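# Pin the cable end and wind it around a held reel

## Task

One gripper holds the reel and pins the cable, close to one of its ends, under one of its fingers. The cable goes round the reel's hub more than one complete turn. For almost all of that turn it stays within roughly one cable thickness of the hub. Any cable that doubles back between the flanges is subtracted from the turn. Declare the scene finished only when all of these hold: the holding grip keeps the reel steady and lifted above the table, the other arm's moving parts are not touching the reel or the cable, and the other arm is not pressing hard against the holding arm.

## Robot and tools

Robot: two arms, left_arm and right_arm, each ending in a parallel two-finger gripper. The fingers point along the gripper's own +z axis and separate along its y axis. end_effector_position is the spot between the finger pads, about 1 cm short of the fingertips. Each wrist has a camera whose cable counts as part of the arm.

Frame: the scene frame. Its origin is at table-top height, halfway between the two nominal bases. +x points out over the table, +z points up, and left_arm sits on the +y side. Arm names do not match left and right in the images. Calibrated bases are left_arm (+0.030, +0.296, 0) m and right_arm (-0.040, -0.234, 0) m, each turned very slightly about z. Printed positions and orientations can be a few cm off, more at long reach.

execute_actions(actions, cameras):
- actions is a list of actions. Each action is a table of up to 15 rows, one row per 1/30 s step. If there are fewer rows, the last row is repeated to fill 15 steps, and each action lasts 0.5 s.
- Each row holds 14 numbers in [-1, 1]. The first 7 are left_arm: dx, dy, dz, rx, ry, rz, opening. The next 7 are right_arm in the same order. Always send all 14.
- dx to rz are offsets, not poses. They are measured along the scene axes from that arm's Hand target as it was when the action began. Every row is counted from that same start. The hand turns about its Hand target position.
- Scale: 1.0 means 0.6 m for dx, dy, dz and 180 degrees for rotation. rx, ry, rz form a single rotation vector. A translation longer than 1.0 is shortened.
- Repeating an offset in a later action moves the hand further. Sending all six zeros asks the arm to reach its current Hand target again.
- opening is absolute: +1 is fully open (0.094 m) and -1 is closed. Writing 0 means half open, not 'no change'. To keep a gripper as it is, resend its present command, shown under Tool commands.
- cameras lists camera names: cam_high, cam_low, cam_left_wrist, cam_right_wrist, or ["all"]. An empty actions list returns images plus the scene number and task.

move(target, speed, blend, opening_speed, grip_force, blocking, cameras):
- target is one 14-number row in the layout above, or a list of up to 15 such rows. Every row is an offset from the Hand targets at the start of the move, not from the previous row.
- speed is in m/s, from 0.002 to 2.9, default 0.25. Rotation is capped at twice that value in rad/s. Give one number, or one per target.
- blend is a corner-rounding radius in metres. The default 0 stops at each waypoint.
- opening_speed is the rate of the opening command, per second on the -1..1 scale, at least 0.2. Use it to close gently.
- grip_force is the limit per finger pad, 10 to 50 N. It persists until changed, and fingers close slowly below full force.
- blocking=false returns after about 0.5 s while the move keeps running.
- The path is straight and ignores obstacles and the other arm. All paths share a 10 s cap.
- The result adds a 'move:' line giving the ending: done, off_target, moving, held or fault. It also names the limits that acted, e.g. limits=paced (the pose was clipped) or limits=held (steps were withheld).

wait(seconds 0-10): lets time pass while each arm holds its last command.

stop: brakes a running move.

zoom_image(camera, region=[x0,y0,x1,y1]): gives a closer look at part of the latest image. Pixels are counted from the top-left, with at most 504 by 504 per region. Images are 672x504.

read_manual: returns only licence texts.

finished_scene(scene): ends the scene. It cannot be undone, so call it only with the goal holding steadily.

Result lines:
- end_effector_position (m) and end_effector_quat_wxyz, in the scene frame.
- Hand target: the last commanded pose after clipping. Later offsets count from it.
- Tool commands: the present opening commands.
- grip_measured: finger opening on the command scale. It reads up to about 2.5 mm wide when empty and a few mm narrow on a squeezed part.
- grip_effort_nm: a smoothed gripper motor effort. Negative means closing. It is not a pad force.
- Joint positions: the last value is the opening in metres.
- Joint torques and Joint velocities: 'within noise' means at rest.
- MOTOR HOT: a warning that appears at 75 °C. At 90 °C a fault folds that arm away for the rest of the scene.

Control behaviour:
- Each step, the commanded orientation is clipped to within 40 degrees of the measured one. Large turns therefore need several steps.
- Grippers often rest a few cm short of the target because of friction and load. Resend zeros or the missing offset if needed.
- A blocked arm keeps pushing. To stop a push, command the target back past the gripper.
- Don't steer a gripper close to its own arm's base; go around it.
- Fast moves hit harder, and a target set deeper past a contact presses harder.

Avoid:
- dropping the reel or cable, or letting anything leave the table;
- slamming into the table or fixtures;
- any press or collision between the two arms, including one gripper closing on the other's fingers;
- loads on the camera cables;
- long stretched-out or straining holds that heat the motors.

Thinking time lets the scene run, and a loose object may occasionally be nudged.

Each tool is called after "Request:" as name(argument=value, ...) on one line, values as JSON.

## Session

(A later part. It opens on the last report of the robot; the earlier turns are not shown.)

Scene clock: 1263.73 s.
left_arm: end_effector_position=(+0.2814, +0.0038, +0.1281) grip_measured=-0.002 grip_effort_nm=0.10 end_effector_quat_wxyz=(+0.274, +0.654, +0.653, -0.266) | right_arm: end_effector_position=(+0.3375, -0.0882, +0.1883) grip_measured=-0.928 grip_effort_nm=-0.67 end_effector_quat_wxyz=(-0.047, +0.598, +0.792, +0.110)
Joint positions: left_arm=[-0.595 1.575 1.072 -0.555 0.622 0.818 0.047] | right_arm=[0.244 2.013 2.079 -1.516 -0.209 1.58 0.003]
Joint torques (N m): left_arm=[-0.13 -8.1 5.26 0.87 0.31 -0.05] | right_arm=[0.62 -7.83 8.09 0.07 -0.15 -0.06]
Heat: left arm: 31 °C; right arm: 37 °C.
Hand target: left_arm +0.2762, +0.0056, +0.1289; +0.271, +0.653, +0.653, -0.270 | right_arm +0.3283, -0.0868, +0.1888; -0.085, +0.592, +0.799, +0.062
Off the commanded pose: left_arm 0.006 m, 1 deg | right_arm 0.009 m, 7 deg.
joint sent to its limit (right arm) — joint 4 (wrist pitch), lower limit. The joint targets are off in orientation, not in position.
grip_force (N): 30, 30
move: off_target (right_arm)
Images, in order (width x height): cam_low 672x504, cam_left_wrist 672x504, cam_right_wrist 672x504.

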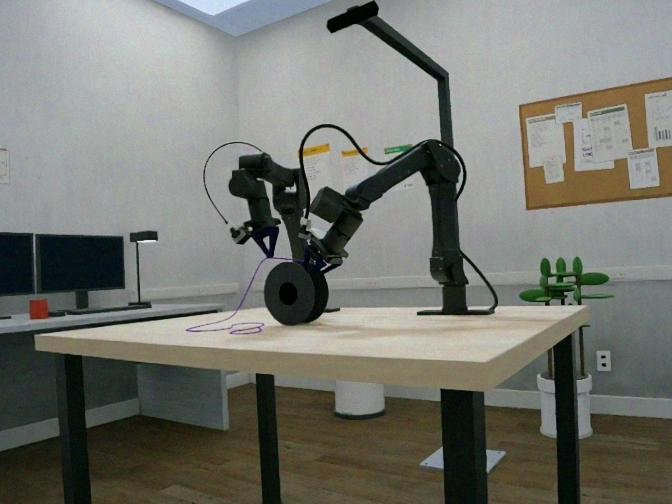

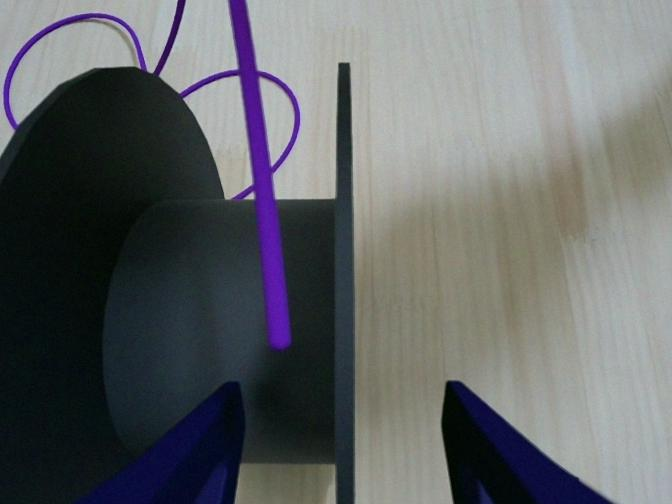

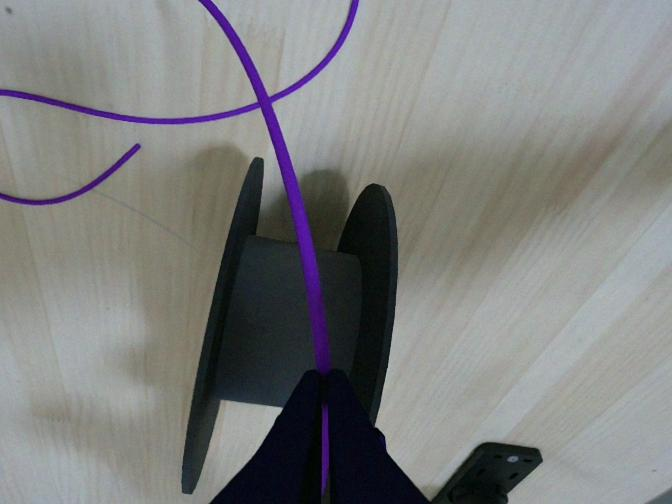

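Request:
move(target=[[0,0,0,0,0,0,0.0,0,0.0,-0.025,0,0,0,-1],[0,0,0,0,0,0,0.0,0,0.05,-0.035,0,0,0,-1]], speed=0.06, cameras=["cam_right_wrist","cam_low","cam_left_wrist"])

Scene clock: 1280.67 s.
left_arm: end_effector_position=(+0.2814, +0.0038, +0.1281) grip_measured=-0.002 grip_effort_nm=0.10 end_effector_quat_wxyz=(+0.274, +0.654, +0.653, -0.266) | right_arm: end_effector_position=(+0.3369, -0.0556, +0.1678) grip_measured=-0.928 grip_effort_nm=-0.67 end_effector_quat_wxyz=(-0.065, +0.588, +0.801, +0.091)
Joint positions: left_arm=[-0.595 1.575 1.072 -0.555 0.622 0.818 0.047] | right_arm=[0.32 2.095 2.121 -1.516 -0.209 1.624 0.003]
Joint torques (N m): left_arm=[-0.13 -8.09 5.24 0.87 0.31 -0.05] | right_arm=[0.34 -8.34 8.12 -0.01 -0.11 0.12]
Heat: left arm: 31 °C; right arm: 35 °C.
Hand target: left_arm +0.2762, +0.0056, +0.1289; +0.271, +0.653, +0.653, -0.270 | right_arm +0.3283, -0.0568, +0.1678; -0.085, +0.592, +0.799, +0.062
Off the commanded pose: left_arm 0.006 m, 1 deg | right_arm 0.009 m, 4 deg.
joint sent to its limit (right arm) — joint 4 (wrist pitch), lower limit. The joint targets still meet the commanded pose.
grip_force (N): 30, 30
move: off_target (right_arm)
Images, in order (width x height): cam_low 672x504, cam_left_wrist 672x504, cam_right_wrist 672x504.

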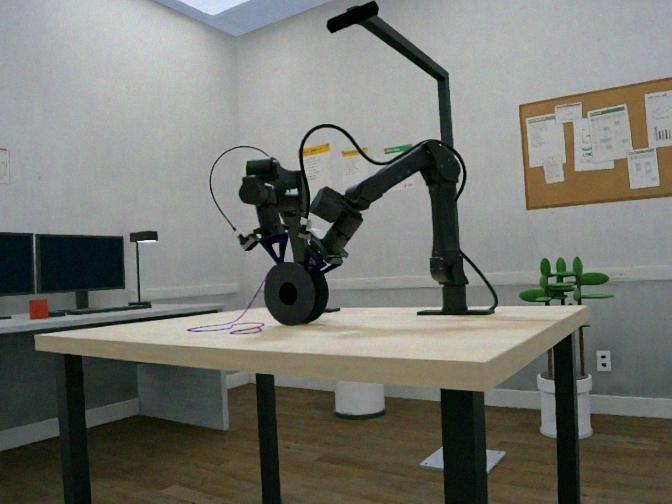

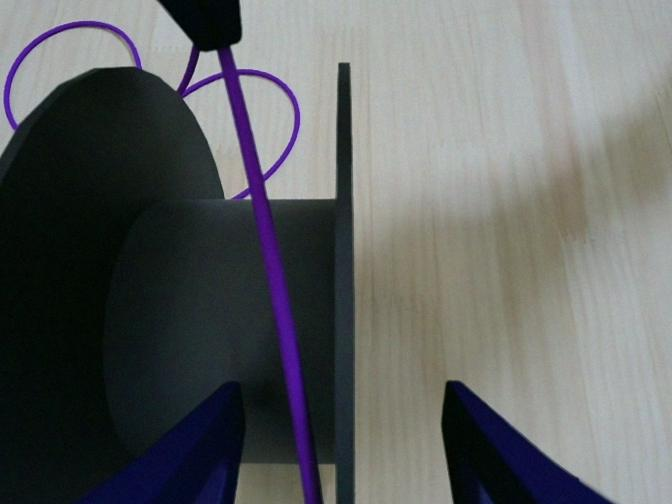

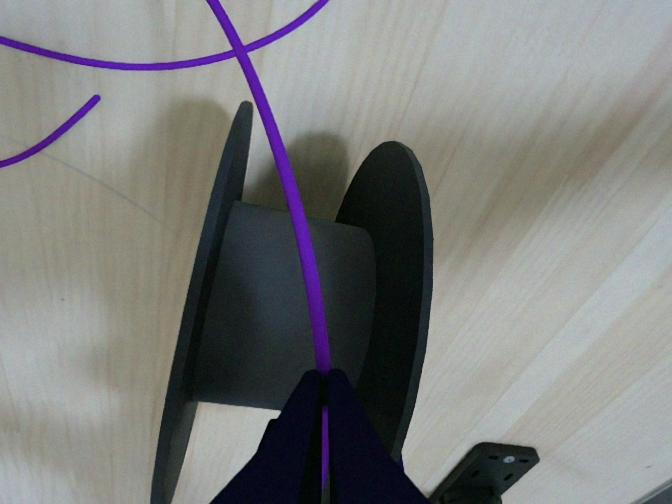

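Request:
zoom_image(camera="cam_left_wrist", region=[180, 300, 380, 504])

Request:
zoom_image(camera="cam_low", region=[210, 200, 370, 340])

Scaled by 2.471.

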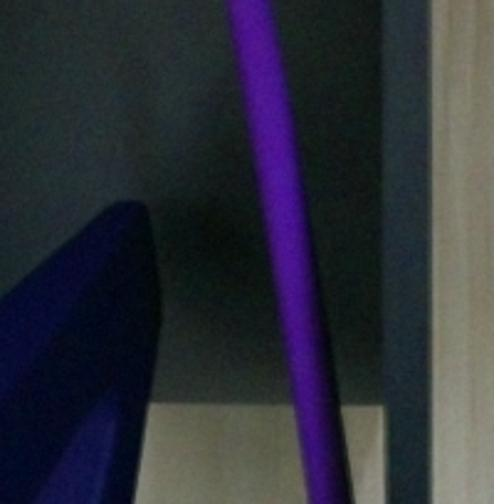

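Scaled by 3.150.

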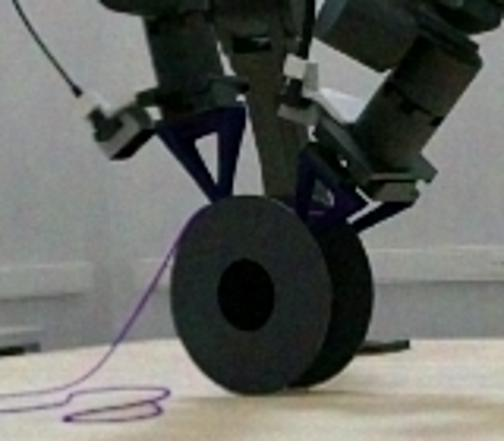

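Request:
move(target=[0,0,0,0,0,0,-1,0,0.0,0,0,0,0,-1], opening_speed=0.3, grip_force=[50,30], cameras=["cam_right_wrist","cam_low","cam_left_wrist"])

Scene clock: 1301.57 s.
left_arm: end_effector_position=(+0.2803, +0.0041, +0.1277) grip_measured=-0.898 grip_effort_nm=-1.03 end_effector_quat_wxyz=(+0.271, +0.652, +0.655, -0.268) | right_arm: end_effector_position=(+0.3367, -0.0553, +0.1679) grip_measured=-0.928 grip_effort_nm=-0.67 end_effector_quat_wxyz=(-0.065, +0.588, +0.801, +0.092)
Joint positions: left_arm=[-0.595 1.575 1.072 -0.56 0.624 0.812 0.005] | right_arm=[0.32 2.095 2.121 -1.516 -0.211 1.625 0.003]
Joint torques (N m): left_arm=[-0.13 -8.12 5.26 0.9 0.3 0] | right_arm=[0.29 -8.43 8.12 -0.01 -0.09 0.11]
Heat: left arm: 31 °C; right arm: 36 °C.
Hand target: left_arm +0.2762, +0.0055, +0.1289; +0.271, +0.653, +0.653, -0.270 | right_arm +0.3283, -0.0568, +0.1678; -0.085, +0.592, +0.799, +0.062
Off the commanded pose: left_arm 0.005 m, 0 deg | right_arm 0.009 m, 4 deg.
joint sent to its limit (right arm) — joint 4 (wrist pitch), lower limit. The joint targets still meet the commanded pose.
grip_force (N): 50, 30
move: off_target (right_arm)
Images, in order (width x height): cam_low 672x504, cam_left_wrist 672x504, cam_right_wrist 672x504.

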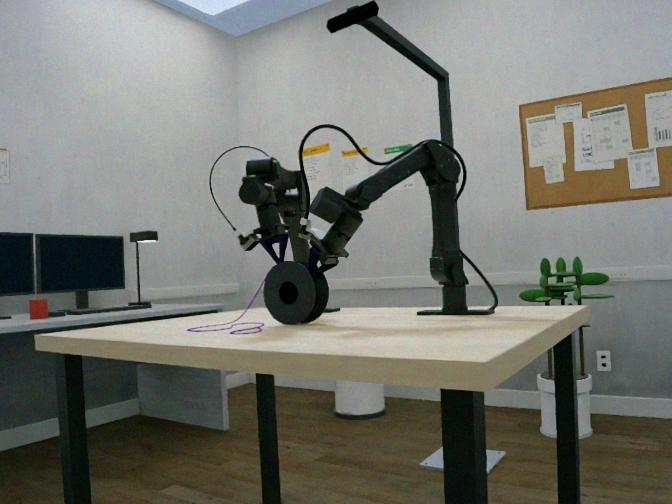

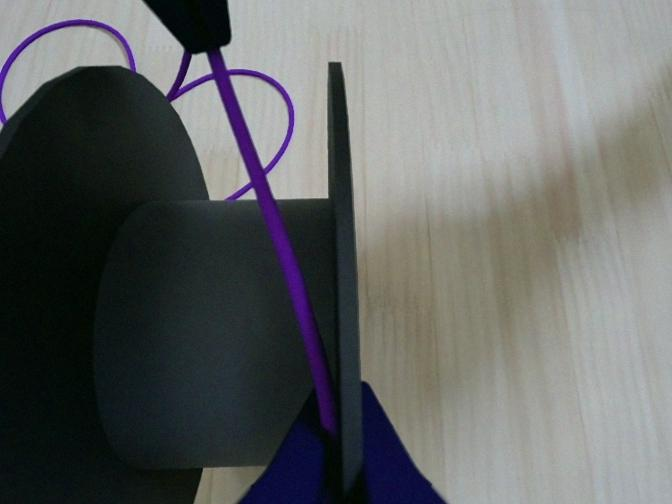

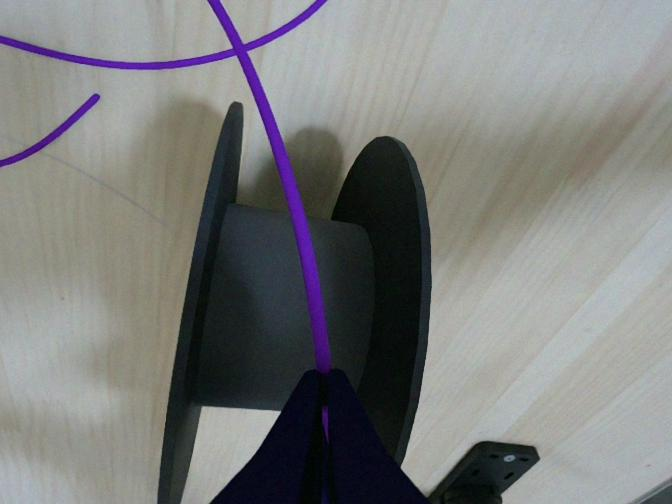

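Request:
zoom_image(camera="cam_left_wrist", region=[220, 320, 450, 504])

Scaled by 2.191.

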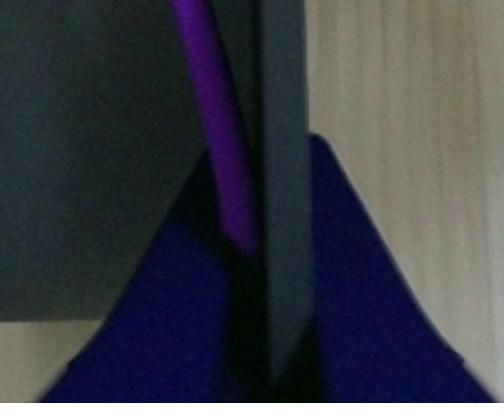

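Request:
move(target=[0,0,0,0,0,0,-1,0,0.0,0,0,0,0,-0.72], opening_speed=0.3, cameras=["cam_right_wrist","cam_left_wrist"])

Scene clock: 1495.33 s.
left_arm: end_effector_position=(+0.2803, +0.0041, +0.1277) grip_measured=-0.899 grip_effort_nm=-1.04 end_effector_quat_wxyz=(+0.271, +0.652, +0.655, -0.268) | right_arm: end_effector_position=(+0.3367, -0.0553, +0.1679) grip_measured=-0.723 grip_effort_nm=0.13 end_effector_quat_wxyz=(-0.065, +0.588, +0.801, +0.092)
Joint positions: left_arm=[-0.595 1.575 1.072 -0.56 0.624 0.812 0.005] | right_arm=[0.32 2.095 2.121 -1.516 -0.211 1.625 0.013]
Joint torques (N m): left_arm=[-0.13 -8.09 5.24 0.9 0.29 -0.01] | right_arm=[0.34 -8.46 8.17 -0.01 -0.09 0.11]
Heat: left arm: 31 °C; right arm: 38 °C.
Hand target: left_arm +0.2762, +0.0055, +0.1289; +0.271, +0.653, +0.653, -0.270 | right_arm +0.3283, -0.0568, +0.1678; -0.085, +0.592, +0.799, +0.062
Off the commanded pose: left_arm 0.005 m, 0 deg | right_arm 0.009 m, 4 deg.
joint sent to its limit (right arm) — joint 4 (wrist pitch), lower limit. The joint targets still meet the commanded pose.
grip_force (N): 50, 30
move: off_target (right_arm)
Images, in order (width x height): cam_left_wrist 672x504, cam_right_wrist 672x504.

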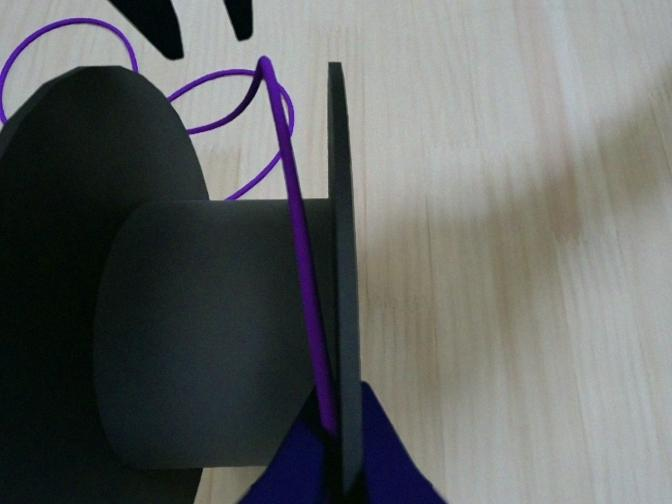

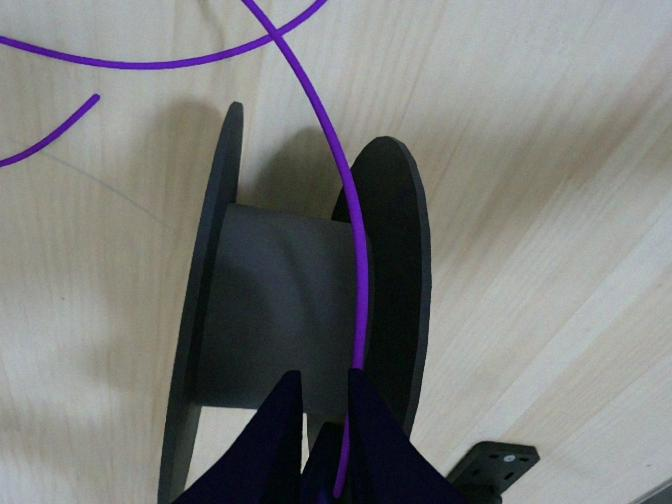

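Request:
move(target=[[0,0,0,0,0,0,-1,0.01,-0.03,0.1,0,0,0,-0.72],[0,0,0,0,0,0,-1,-0.02,-0.25,0.1,0,0,0.0,-0.72]], speed=0.12, blend=[0.03,0], cameras=["all"])

Scene clock: 1504.67 s.
left_arm: end_effector_position=(+0.2803, +0.0041, +0.1277) grip_measured=-0.899 grip_effort_nm=-1.04 end_effector_quat_wxyz=(+0.271, +0.652, +0.655, -0.268) | right_arm: end_effector_position=(+0.3361, -0.2062, +0.2275) grip_measured=-0.723 grip_effort_nm=0.14 end_effector_quat_wxyz=(+0.018, +0.599, +0.787, +0.148)
Joint positions: left_arm=[-0.595 1.575 1.072 -0.56 0.624 0.812 0.005] | right_arm=[-0.063 1.846 1.996 -1.515 -0.22 1.29 0.013]
Joint torques (N m): left_arm=[-0.12 -8.1 5.26 0.91 0.3 -0.01] | right_arm=[0.08 -9.54 4.44 0.25 -0.02 -0.06]
Heat: left arm: 31 °C; right arm: 38 °C.
Hand target: left_arm +0.2762, +0.0055, +0.1289; +0.271, +0.653, +0.653, -0.270 | right_arm +0.3163, -0.2068, +0.2279; -0.085, +0.592, +0.799, +0.062
Off the commanded pose: left_arm 0.005 m, 0 deg | right_arm 0.020 m, 15 deg.
joint sent to its limit (right arm) — joint 4 (wrist pitch), lower limit. The joint targets are off in orientation, not in position.
grip_force (N): 50, 30
move: off_target (right_arm)

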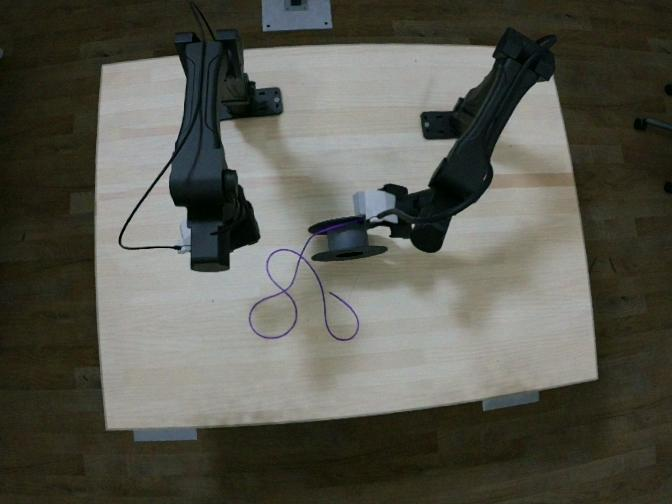

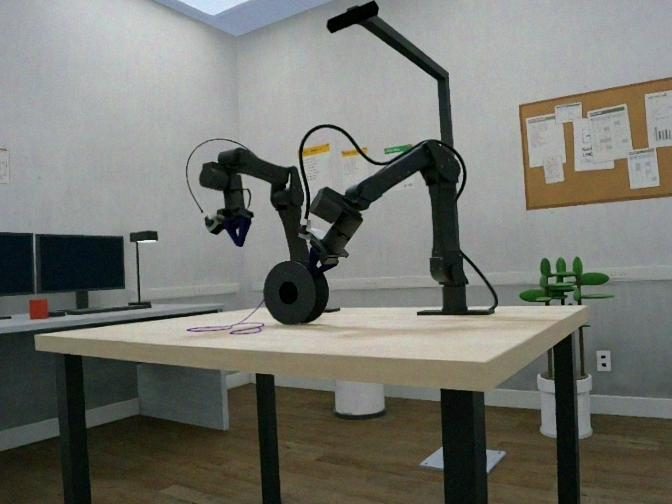

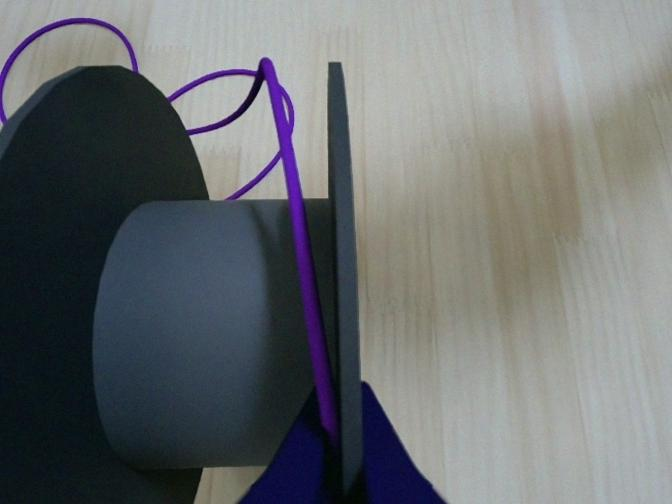

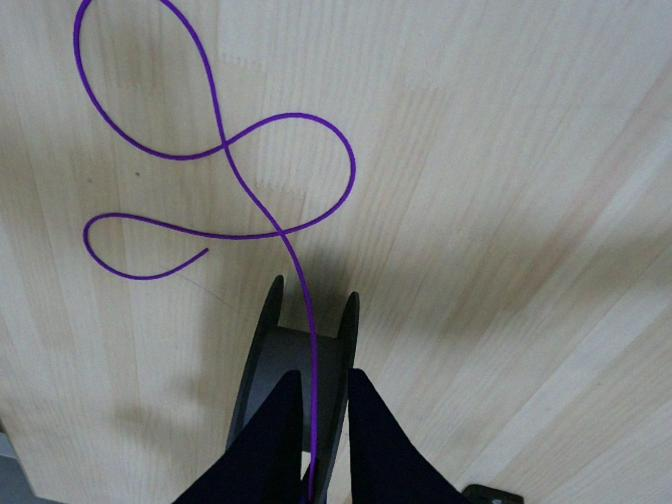

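Request:
move(target=[[0,0,0.15,0,0,0,-1,0,0,0,0,0,0,-0.72],[0.123,0.116,0.30,0.028,0,0,-1,0,0,0,0,0,0.0,-0.72]], speed=0.12, blend=[0.03,0], cameras=["all"])

Scene clock: 1537.57 s.
left_arm: end_effector_position=(+0.3483, +0.0829, +0.2986) grip_measured=-0.899 grip_effort_nm=-1.03 end_effector_quat_wxyz=(+0.254, +0.650, +0.683, -0.216) | right_arm: end_effector_position=(+0.3361, -0.2062, +0.2275) grip_measured=-0.723 grip_effort_nm=0.13 end_effector_quat_wxyz=(+0.018, +0.598, +0.787, +0.148)
Joint positions: left_arm=[-0.327 1.819 2.125 -1.556 0.61 1.101 0.005] | right_arm=[-0.063 1.846 1.996 -1.515 -0.22 1.289 0.013]
Joint torques (N m): left_arm=[0.08 -7.05 7.94 0.74 0.74 0.13] | right_arm=[0.02 -9.57 4.52 0.25 -0.03 -0.05]
Heat: left arm: 31 °C; right arm: 34 °C.
Hand target: left_arm +0.3499, +0.0751, +0.3089; +0.242, +0.665, +0.664, -0.241 | right_arm +0.3163, -0.2068, +0.2279; -0.085, +0.592, +0.799, +0.062
Off the commanded pose: left_arm 0.013 m, 4 deg | right_arm 0.020 m, 15 deg.
joint read past its limit (left arm) — joint 4 (wrist pitch), lower limit.
joint sent to its limit (left arm) — joint 4 (wrist pitch), lower limit. The joint targets are off in orientation, not in position.
joint sent to its limit (right arm) — joint 4 (wrist pitch), lower limit. The joint targets are off in orientation, not in position.
grip_force (N): 50, 30
move: off_target (left_arm, right_arm)

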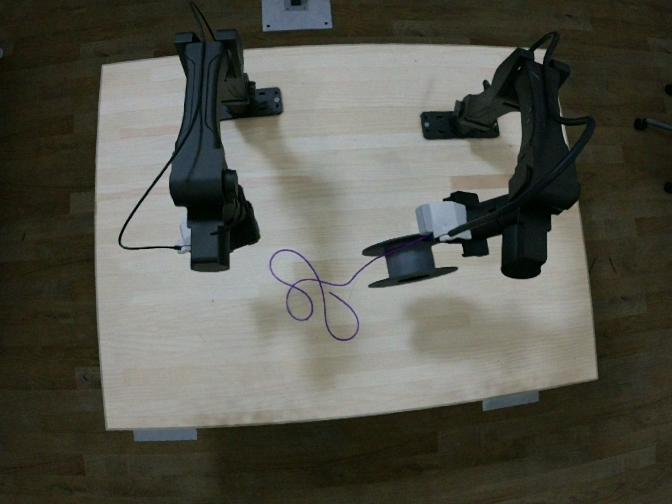

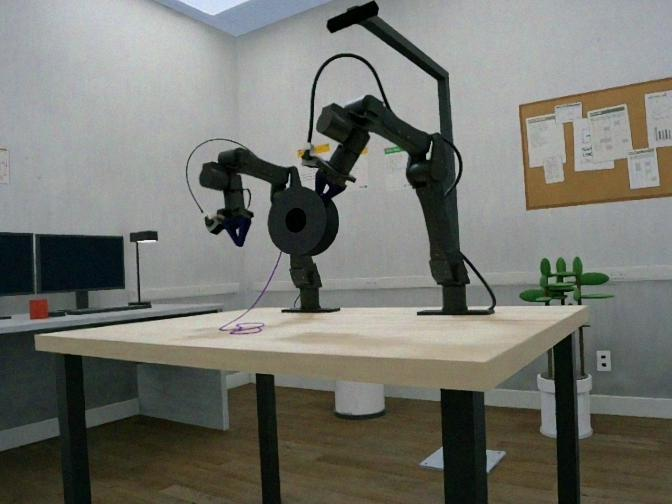

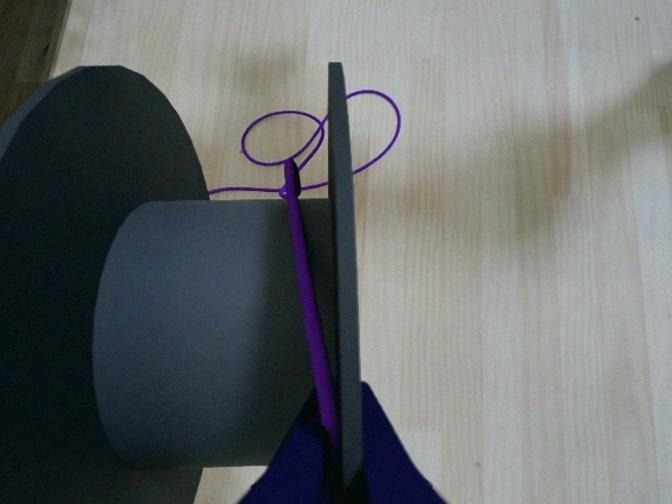

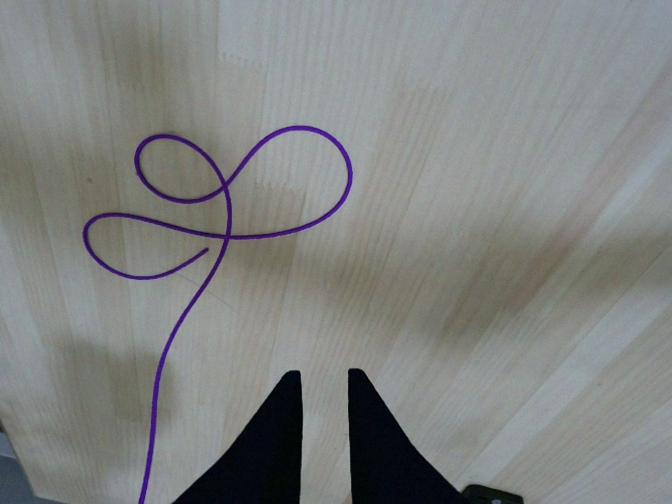

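Request:
move(target=[[0,0.02,-0.03,0,0.3215,0.383,-1,0,0,0,0,0,0,-0.72],[0,0.03,-0.04,0,0.5787,0.6894,-1,0,0,0,0,0,0.0,-0.72]], speed=0.22, blend=[0.01,0], cameras=["all"])

Scene clock: 1570.63 s.
left_arm: end_effector_position=(+0.3512, +0.0970, +0.2823) grip_measured=-0.899 grip_effort_nm=-1.03 end_effector_quat_wxyz=(-0.175, -0.553, +0.766, -0.278) | right_arm: end_effector_position=(+0.3361, -0.2062, +0.2275) grip_measured=-0.723 grip_effort_nm=0.13 end_effector_quat_wxyz=(+0.018, +0.598, +0.787, +0.148)
Joint positions: left_arm=[-0.282 1.819 2.062 -1.558 0.625 -1.609 0.005] | right_arm=[-0.063 1.846 1.996 -1.515 -0.22 1.289 0.013]
Joint torques (N m): left_arm=[0.58 -8.08 4.67 0.64 0.7 -0.11] | right_arm=[0.05 -9.58 4.44 0.25 -0.02 -0.06]
Heat: left arm: 32 °C; right arm: 34 °C.
Hand target: left_arm +0.3500, +0.0931, +0.2849; -0.201, -0.552, +0.760, -0.276 | right_arm +0.3163, -0.2068, +0.2279; -0.085, +0.592, +0.799, +0.062
Off the commanded pose: left_arm 0.005 m, 3 deg | right_arm 0.020 m, 15 deg.
joint read past its limit (left arm) — joint 4 (wrist pitch), lower limit.
joint sent to its limit (left arm) — joint 4 (wrist pitch), lower limit. The joint targets still meet the commanded pose.
joint sent to its limit (right arm) — joint 4 (wrist pitch), lower limit. The joint targets are off in orientation, not in position.
grip_force (N): 50, 30
move: off_target (left_arm, right_arm)

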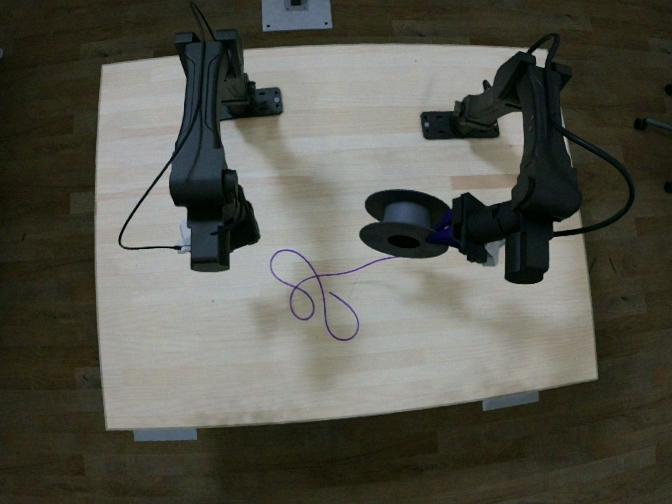

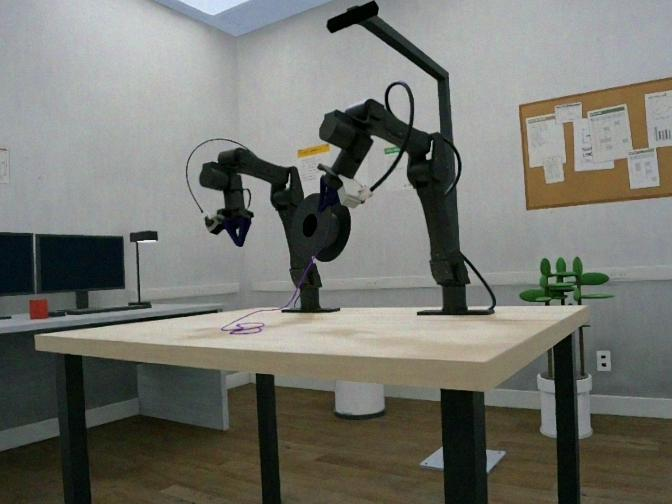

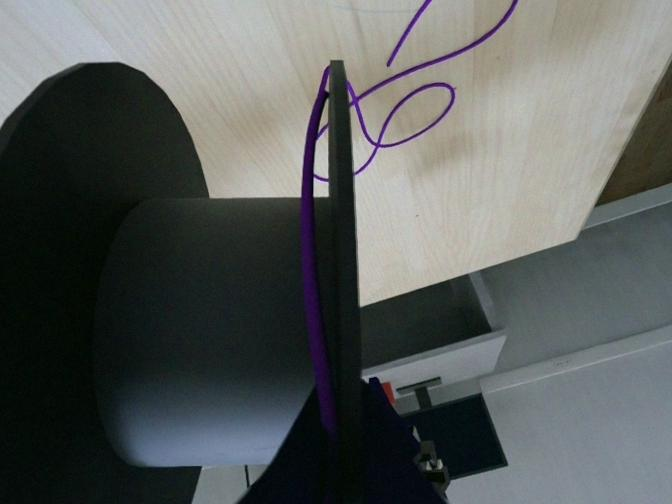

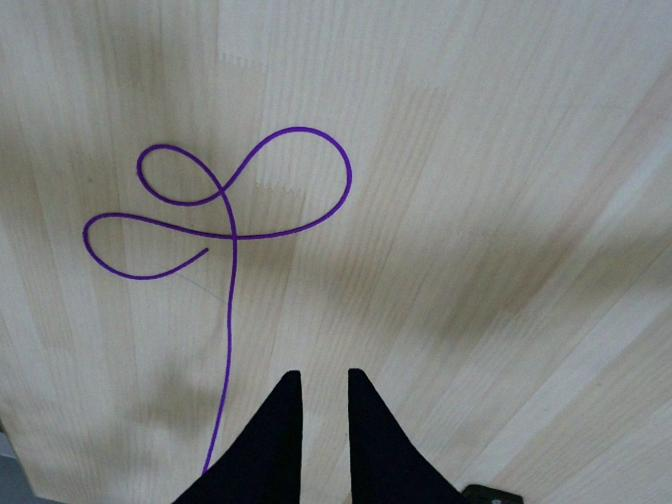

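Request:
move(target=[0,0,0,-0.003,0.0517,0.0654,-1,0,0,0,0,0,0,-0.72], speed=0.15, cameras=["all"])

Request:
zoom_image(camera="cam_low", region=[200, 170, 420, 350])

Request:
zoom_image(camera="cam_high", region=[250, 170, 490, 350])

Scene clock: 1614.37 s.
left_arm: end_effector_position=(+0.3510, +0.0966, +0.2826) grip_measured=-0.899 grip_effort_nm=-1.03 end_effector_quat_wxyz=(+0.210, +0.647, -0.688, +0.254) | right_arm: end_effector_position=(+0.3361, -0.2062, +0.2275) grip_measured=-0.723 grip_effort_nm=0.13 end_effector_quat_wxyz=(+0.018, +0.598, +0.787, +0.148)
Joint positions: left_arm=[-0.282 1.819 2.062 -1.558 0.628 -1.867 0.005] | right_arm=[-0.063 1.846 1.996 -1.515 -0.22 1.289 0.013]
Joint torques (N m): left_arm=[0.76 -8.06 4.57 0.64 0.72 -0.14] | right_arm=[0.05 -9.51 4.41 0.24 -0.03 -0.06]
Heat: left arm: 32 °C; right arm: 34 °C.
Hand target: left_arm +0.3499, +0.0931, +0.2849; +0.236, +0.647, -0.680, +0.254 | right_arm +0.3163, -0.2068, +0.2279; -0.085, +0.592, +0.799, +0.062
Off the commanded pose: left_arm 0.004 m, 3 deg | right_arm 0.020 m, 15 deg.
joint read past its limit (left arm) — joint 4 (wrist pitch), lower limit.
joint sent to its limit (left arm) — joint 4 (wrist pitch), lower limit. The joint targets still meet the commanded pose.
joint sent to its limit (right arm) — joint 4 (wrist pitch), lower limit. The joint targets are off in orientation, not in position.
grip_force (N): 50, 30
move: off_target (left_arm, right_arm)

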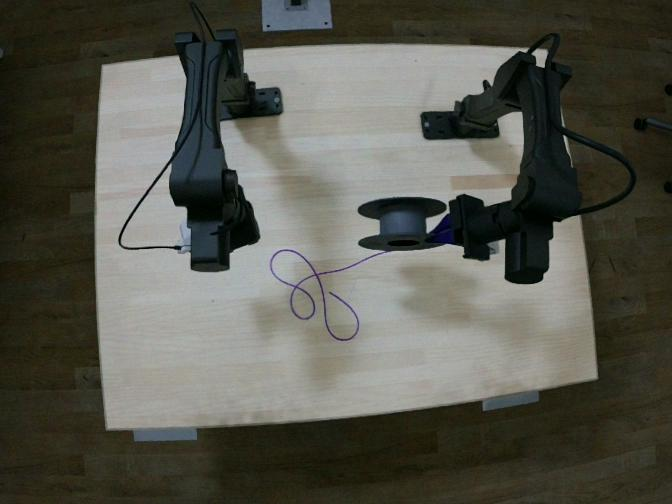

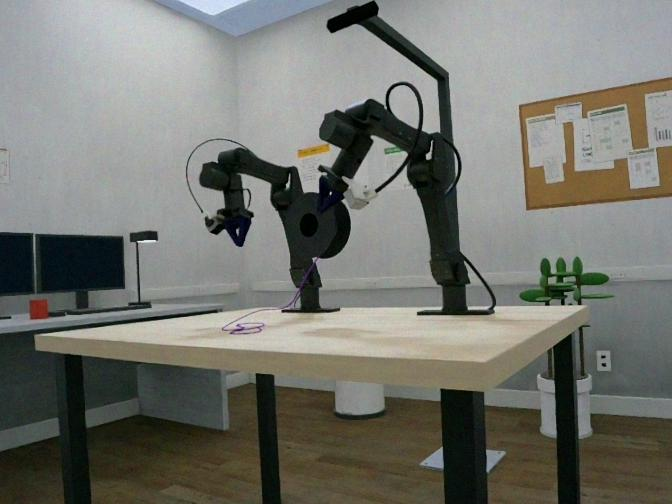

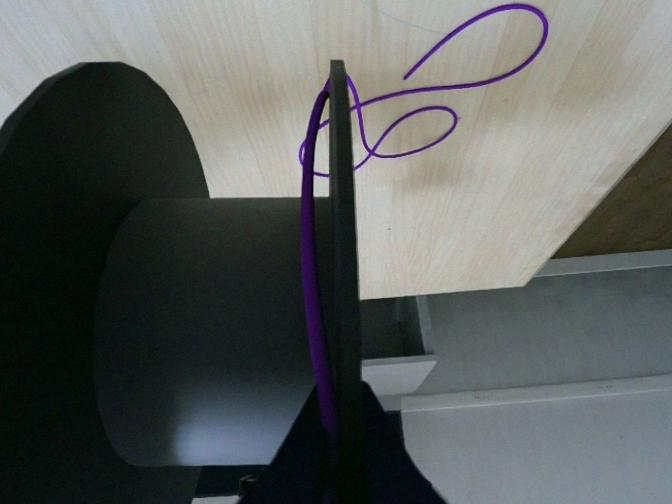

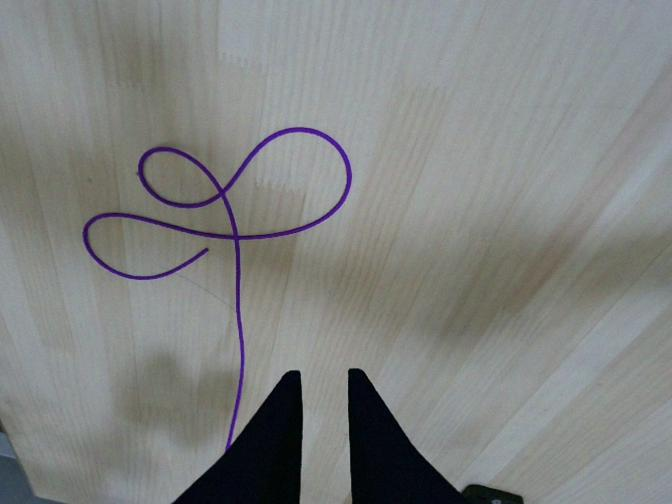

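Scaled by 2.291.

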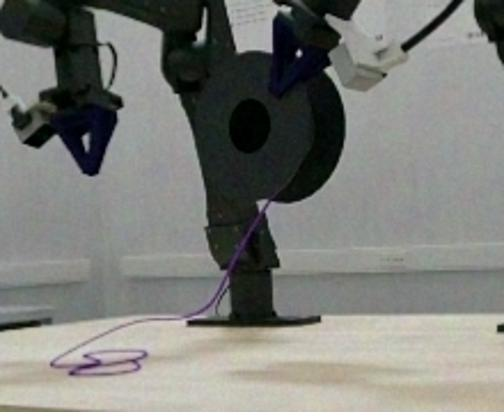

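Scaled by 2.100.

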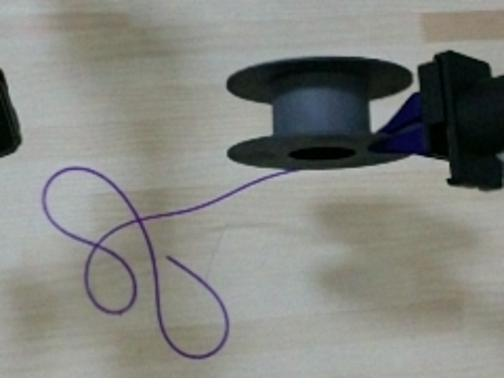

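Request:
move(target=[[0,0,0,0,0,0,-1,0.06,0.05,-0.12,0.0425,0.013,0,-0.2],[0,0,0,0,0,0,-1,0.115,0.2,-0.18,0.0425,0.013,0,-0.2]], speed=0.15, blend=[0.03,0], cameras=["cam_right_wrist","cam_high","cam_low"])

Scene clock: 1662.13 s.
left_arm: end_effector_position=(+0.3510, +0.0966, +0.2826) grip_measured=-0.899 grip_effort_nm=-1.03 end_effector_quat_wxyz=(+0.211, +0.647, -0.688, +0.254) | right_arm: end_effector_position=(+0.3937, -0.0850, +0.1191) grip_measured=-0.203 grip_effort_nm=0.13 end_effector_quat_wxyz=(-0.120, +0.579, +0.797, +0.122)
Joint positions: left_arm=[-0.282 1.819 2.062 -1.558 0.628 -1.868 0.005] | right_arm=[0.166 2.339 2.302 -1.516 -0.343 1.455 0.037]
Joint torques (N m): left_arm=[0.75 -8.06 4.59 0.64 0.72 -0.13] | right_arm=[-0.25 -10.18 7.99 -0.15 -0.21 0.11]
Heat: left arm: 32 °C; right arm: 34 °C.
Hand target: left_arm +0.3499, +0.0931, +0.2849; +0.236, +0.647, -0.680, +0.254 | right_arm +0.3854, -0.0868, +0.1199; -0.140, +0.586, +0.791, +0.104
Off the commanded pose: left_arm 0.004 m, 3 deg | right_arm 0.009 m, 3 deg.
joint read past its limit (left arm) — joint 4 (wrist pitch), lower limit.
joint sent to its limit (left arm) — joint 4 (wrist pitch), lower limit. The joint targets still meet the commanded pose.
joint sent to its limit (right arm) — joint 4 (wrist pitch), lower limit. The joint targets still meet the commanded pose.
grip_force (N): 50, 30
move: off_target (left_arm, right_arm)
Images, in order (width x height): cam_high 672x504, cam_low 672x504, cam_right_wrist 672x504.

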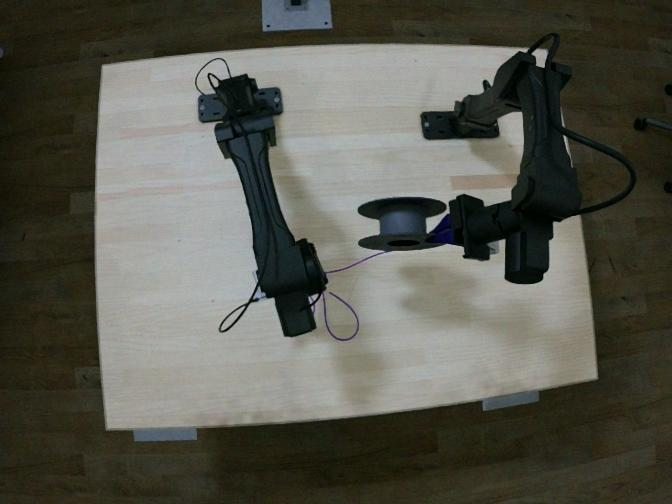

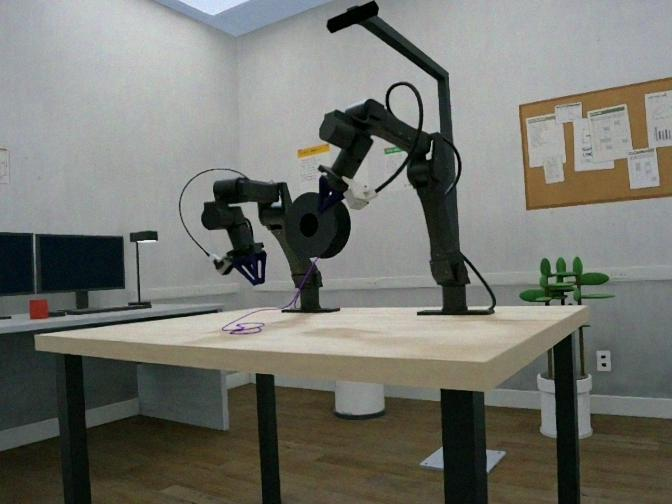

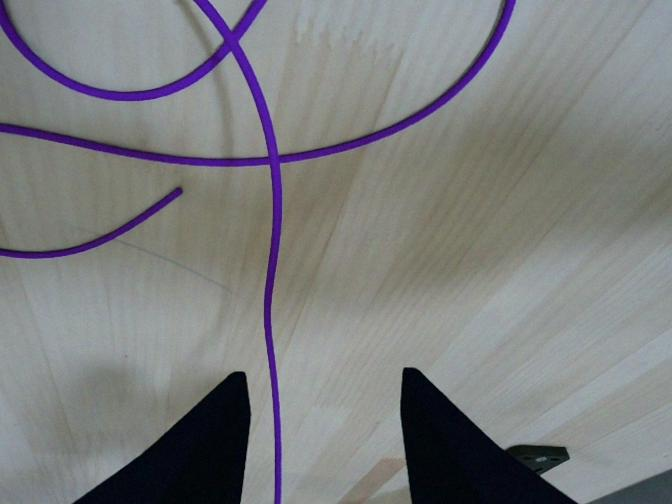

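Request:
move(target=[0,0,0,0,0,0,-1,0.0193,0.075,-0.105,0.0,0.0,0,-0.2], speed=0.12, cameras=["cam_right_wrist"])

Scene clock: 1678.80 s.
left_arm: end_effector_position=(+0.3510, +0.0966, +0.2826) grip_measured=-0.899 grip_effort_nm=-1.03 end_effector_quat_wxyz=(+0.211, +0.647, -0.688, +0.254) | right_arm: end_effector_position=(+0.4030, -0.0425, +0.0666) grip_measured=-0.203 grip_effort_nm=0.13 end_effector_quat_wxyz=(-0.127, +0.581, +0.796, +0.116)
Joint positions: left_arm=[-0.282 1.819 2.062 -1.558 0.628 -1.868 0.005] | right_arm=[0.25 2.433 2.256 -1.366 -0.344 1.546 0.037]
Joint torques (N m): left_arm=[0.76 -8.06 4.59 0.65 0.72 -0.13] | right_arm=[0.25 -10.84 4.9 0.43 -0.23 0.11]
Heat: left arm: 32 °C; right arm: 35 °C.
Hand target: left_arm +0.3499, +0.0931, +0.2849; +0.236, +0.647, -0.680, +0.254 | right_arm +0.3969, -0.0418, +0.0568; -0.141, +0.586, +0.791, +0.103
Off the commanded pose: left_arm 0.004 m, 3 deg | right_arm 0.012 m, 2 deg.
joint read past its limit (left arm) — joint 4 (wrist pitch), lower limit.
joint sent to its limit (left arm) — joint 4 (wrist pitch), lower limit. The joint targets still meet the commanded pose.
grip_force (N): 50, 30
move: off_target (left_arm, right_arm)
Images, in order (width x height): cam_right_wrist 672x504.

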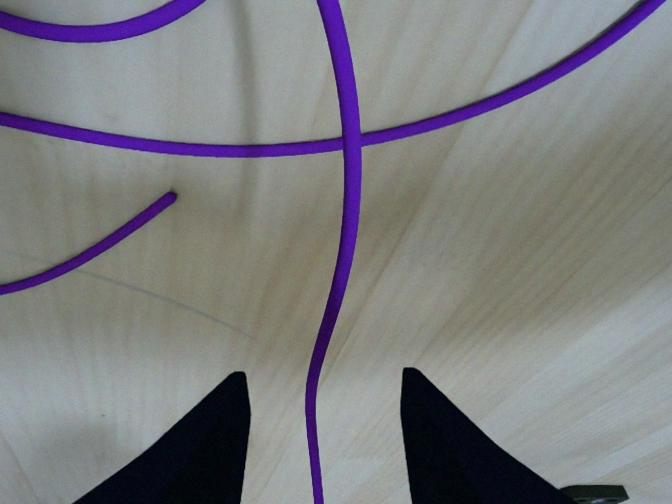

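Request:
move(target=[0,0,0,0,0,0,-1,-0.01,0.003,-0.072,0.0,0.0,0,-0.2], speed=0.08, cameras=["cam_right_wrist","cam_low"])

Scene clock: 1687.63 s.
left_arm: end_effector_position=(+0.3510, +0.0966, +0.2826) grip_measured=-0.899 grip_effort_nm=-1.03 end_effector_quat_wxyz=(+0.211, +0.647, -0.688, +0.254) | right_arm: end_effector_position=(+0.3991, -0.0436, +0.0171) grip_measured=-0.203 grip_effort_nm=0.13 end_effector_quat_wxyz=(-0.130, +0.585, +0.793, +0.111)
Joint positions: left_arm=[-0.282 1.819 2.062 -1.558 0.628 -1.868 0.005] | right_arm=[0.25 2.433 2.059 -1.179 -0.344 1.554 0.037]
Joint torques (N m): left_arm=[0.76 -8.06 4.57 0.64 0.72 -0.13] | right_arm=[0.94 -11.99 4.67 0.42 -0.21 0.12]
Heat: left arm: 31 °C; right arm: 35 °C.
Hand target: left_arm +0.3499, +0.0931, +0.2849; +0.236, +0.647, -0.680, +0.254 | right_arm +0.3909, -0.0400, +0.0136; -0.141, +0.586, +0.791, +0.103
Off the commanded pose: left_arm 0.004 m, 3 deg | right_arm 0.010 m, 2 deg.
joint read past its limit (left arm) — joint 4 (wrist pitch), lower limit.
joint sent to its limit (left arm) — joint 4 (wrist pitch), lower limit. The joint targets still meet the commanded pose.
grip_force (N): 50, 30
move: off_target (left_arm)
Images, in order (width x height): cam_low 672x504, cam_right_wrist 672x504.

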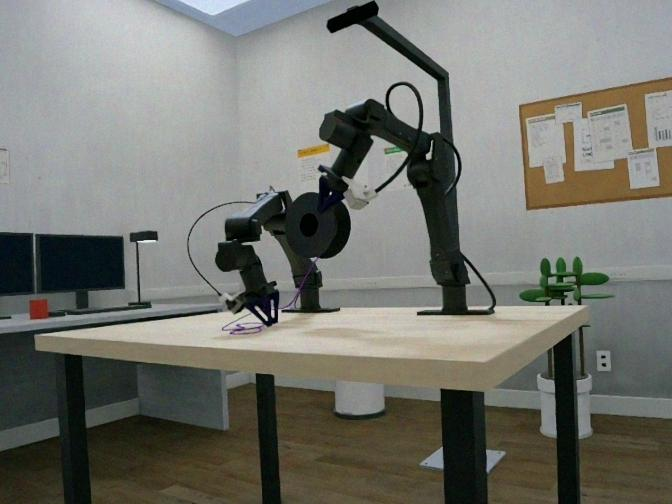

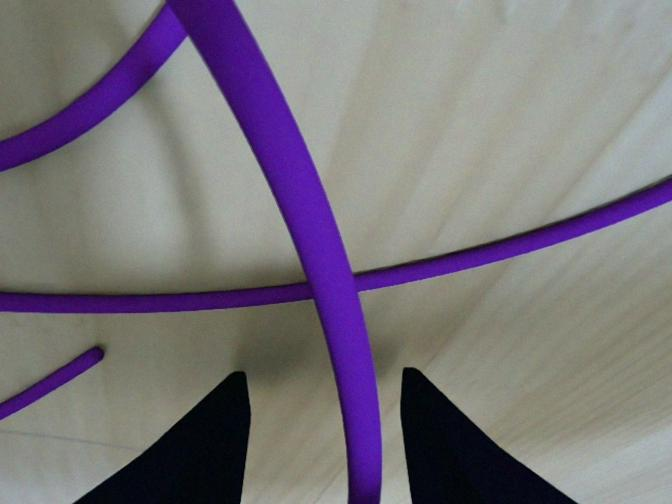

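Request:
move(target=[0,0,0,0,0,0,-1,-0.006,0.003,0.035,0.0,0.0,0,-0.2], speed=0.08, cameras=["cam_right_wrist"])

Scene clock: 1698.33 s.
left_arm: end_effector_position=(+0.3510, +0.0966, +0.2826) grip_measured=-0.899 grip_effort_nm=-1.03 end_effector_quat_wxyz=(+0.211, +0.647, -0.688, +0.254) | right_arm: end_effector_position=(+0.3924, -0.0414, +0.0170) grip_measured=-0.203 grip_effort_nm=0.14 end_effector_quat_wxyz=(-0.138, +0.586, +0.792, +0.102)
Joint positions: left_arm=[-0.282 1.819 2.062 -1.558 0.628 -1.868 0.005] | right_arm=[0.258 2.433 2.059 -1.201 -0.344 1.56 0.037]
Joint torques (N m): left_arm=[0.76 -8.08 4.59 0.64 0.72 -0.13] | right_arm=[0.66 -14.38 6.95 0 -0.22 0.12]
Heat: left arm: 31 °C; right arm: 37 °C.
Hand target: left_arm +0.3499, +0.0931, +0.2849; +0.236, +0.647, -0.680, +0.254 | right_arm +0.3873, -0.0382, +0.0346; -0.141, +0.586, +0.791, +0.104
Off the commanded pose: left_arm 0.004 m, 3 deg | right_arm 0.019 m, 0 deg.
joint read past its limit (left arm) — joint 4 (wrist pitch), lower limit.
joint sent to its limit (left arm) — joint 4 (wrist pitch), lower limit. The joint targets still meet the commanded pose.
grip_force (N): 50, 30
move: off_target (left_arm, right_arm)
Images, in order (width x height): cam_right_wrist 672x504.

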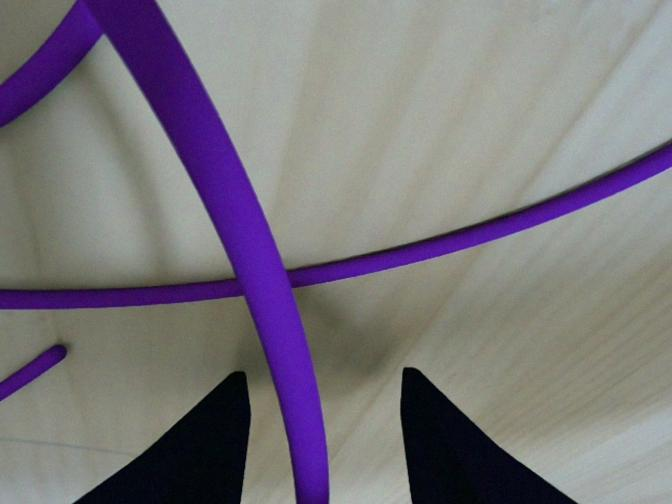

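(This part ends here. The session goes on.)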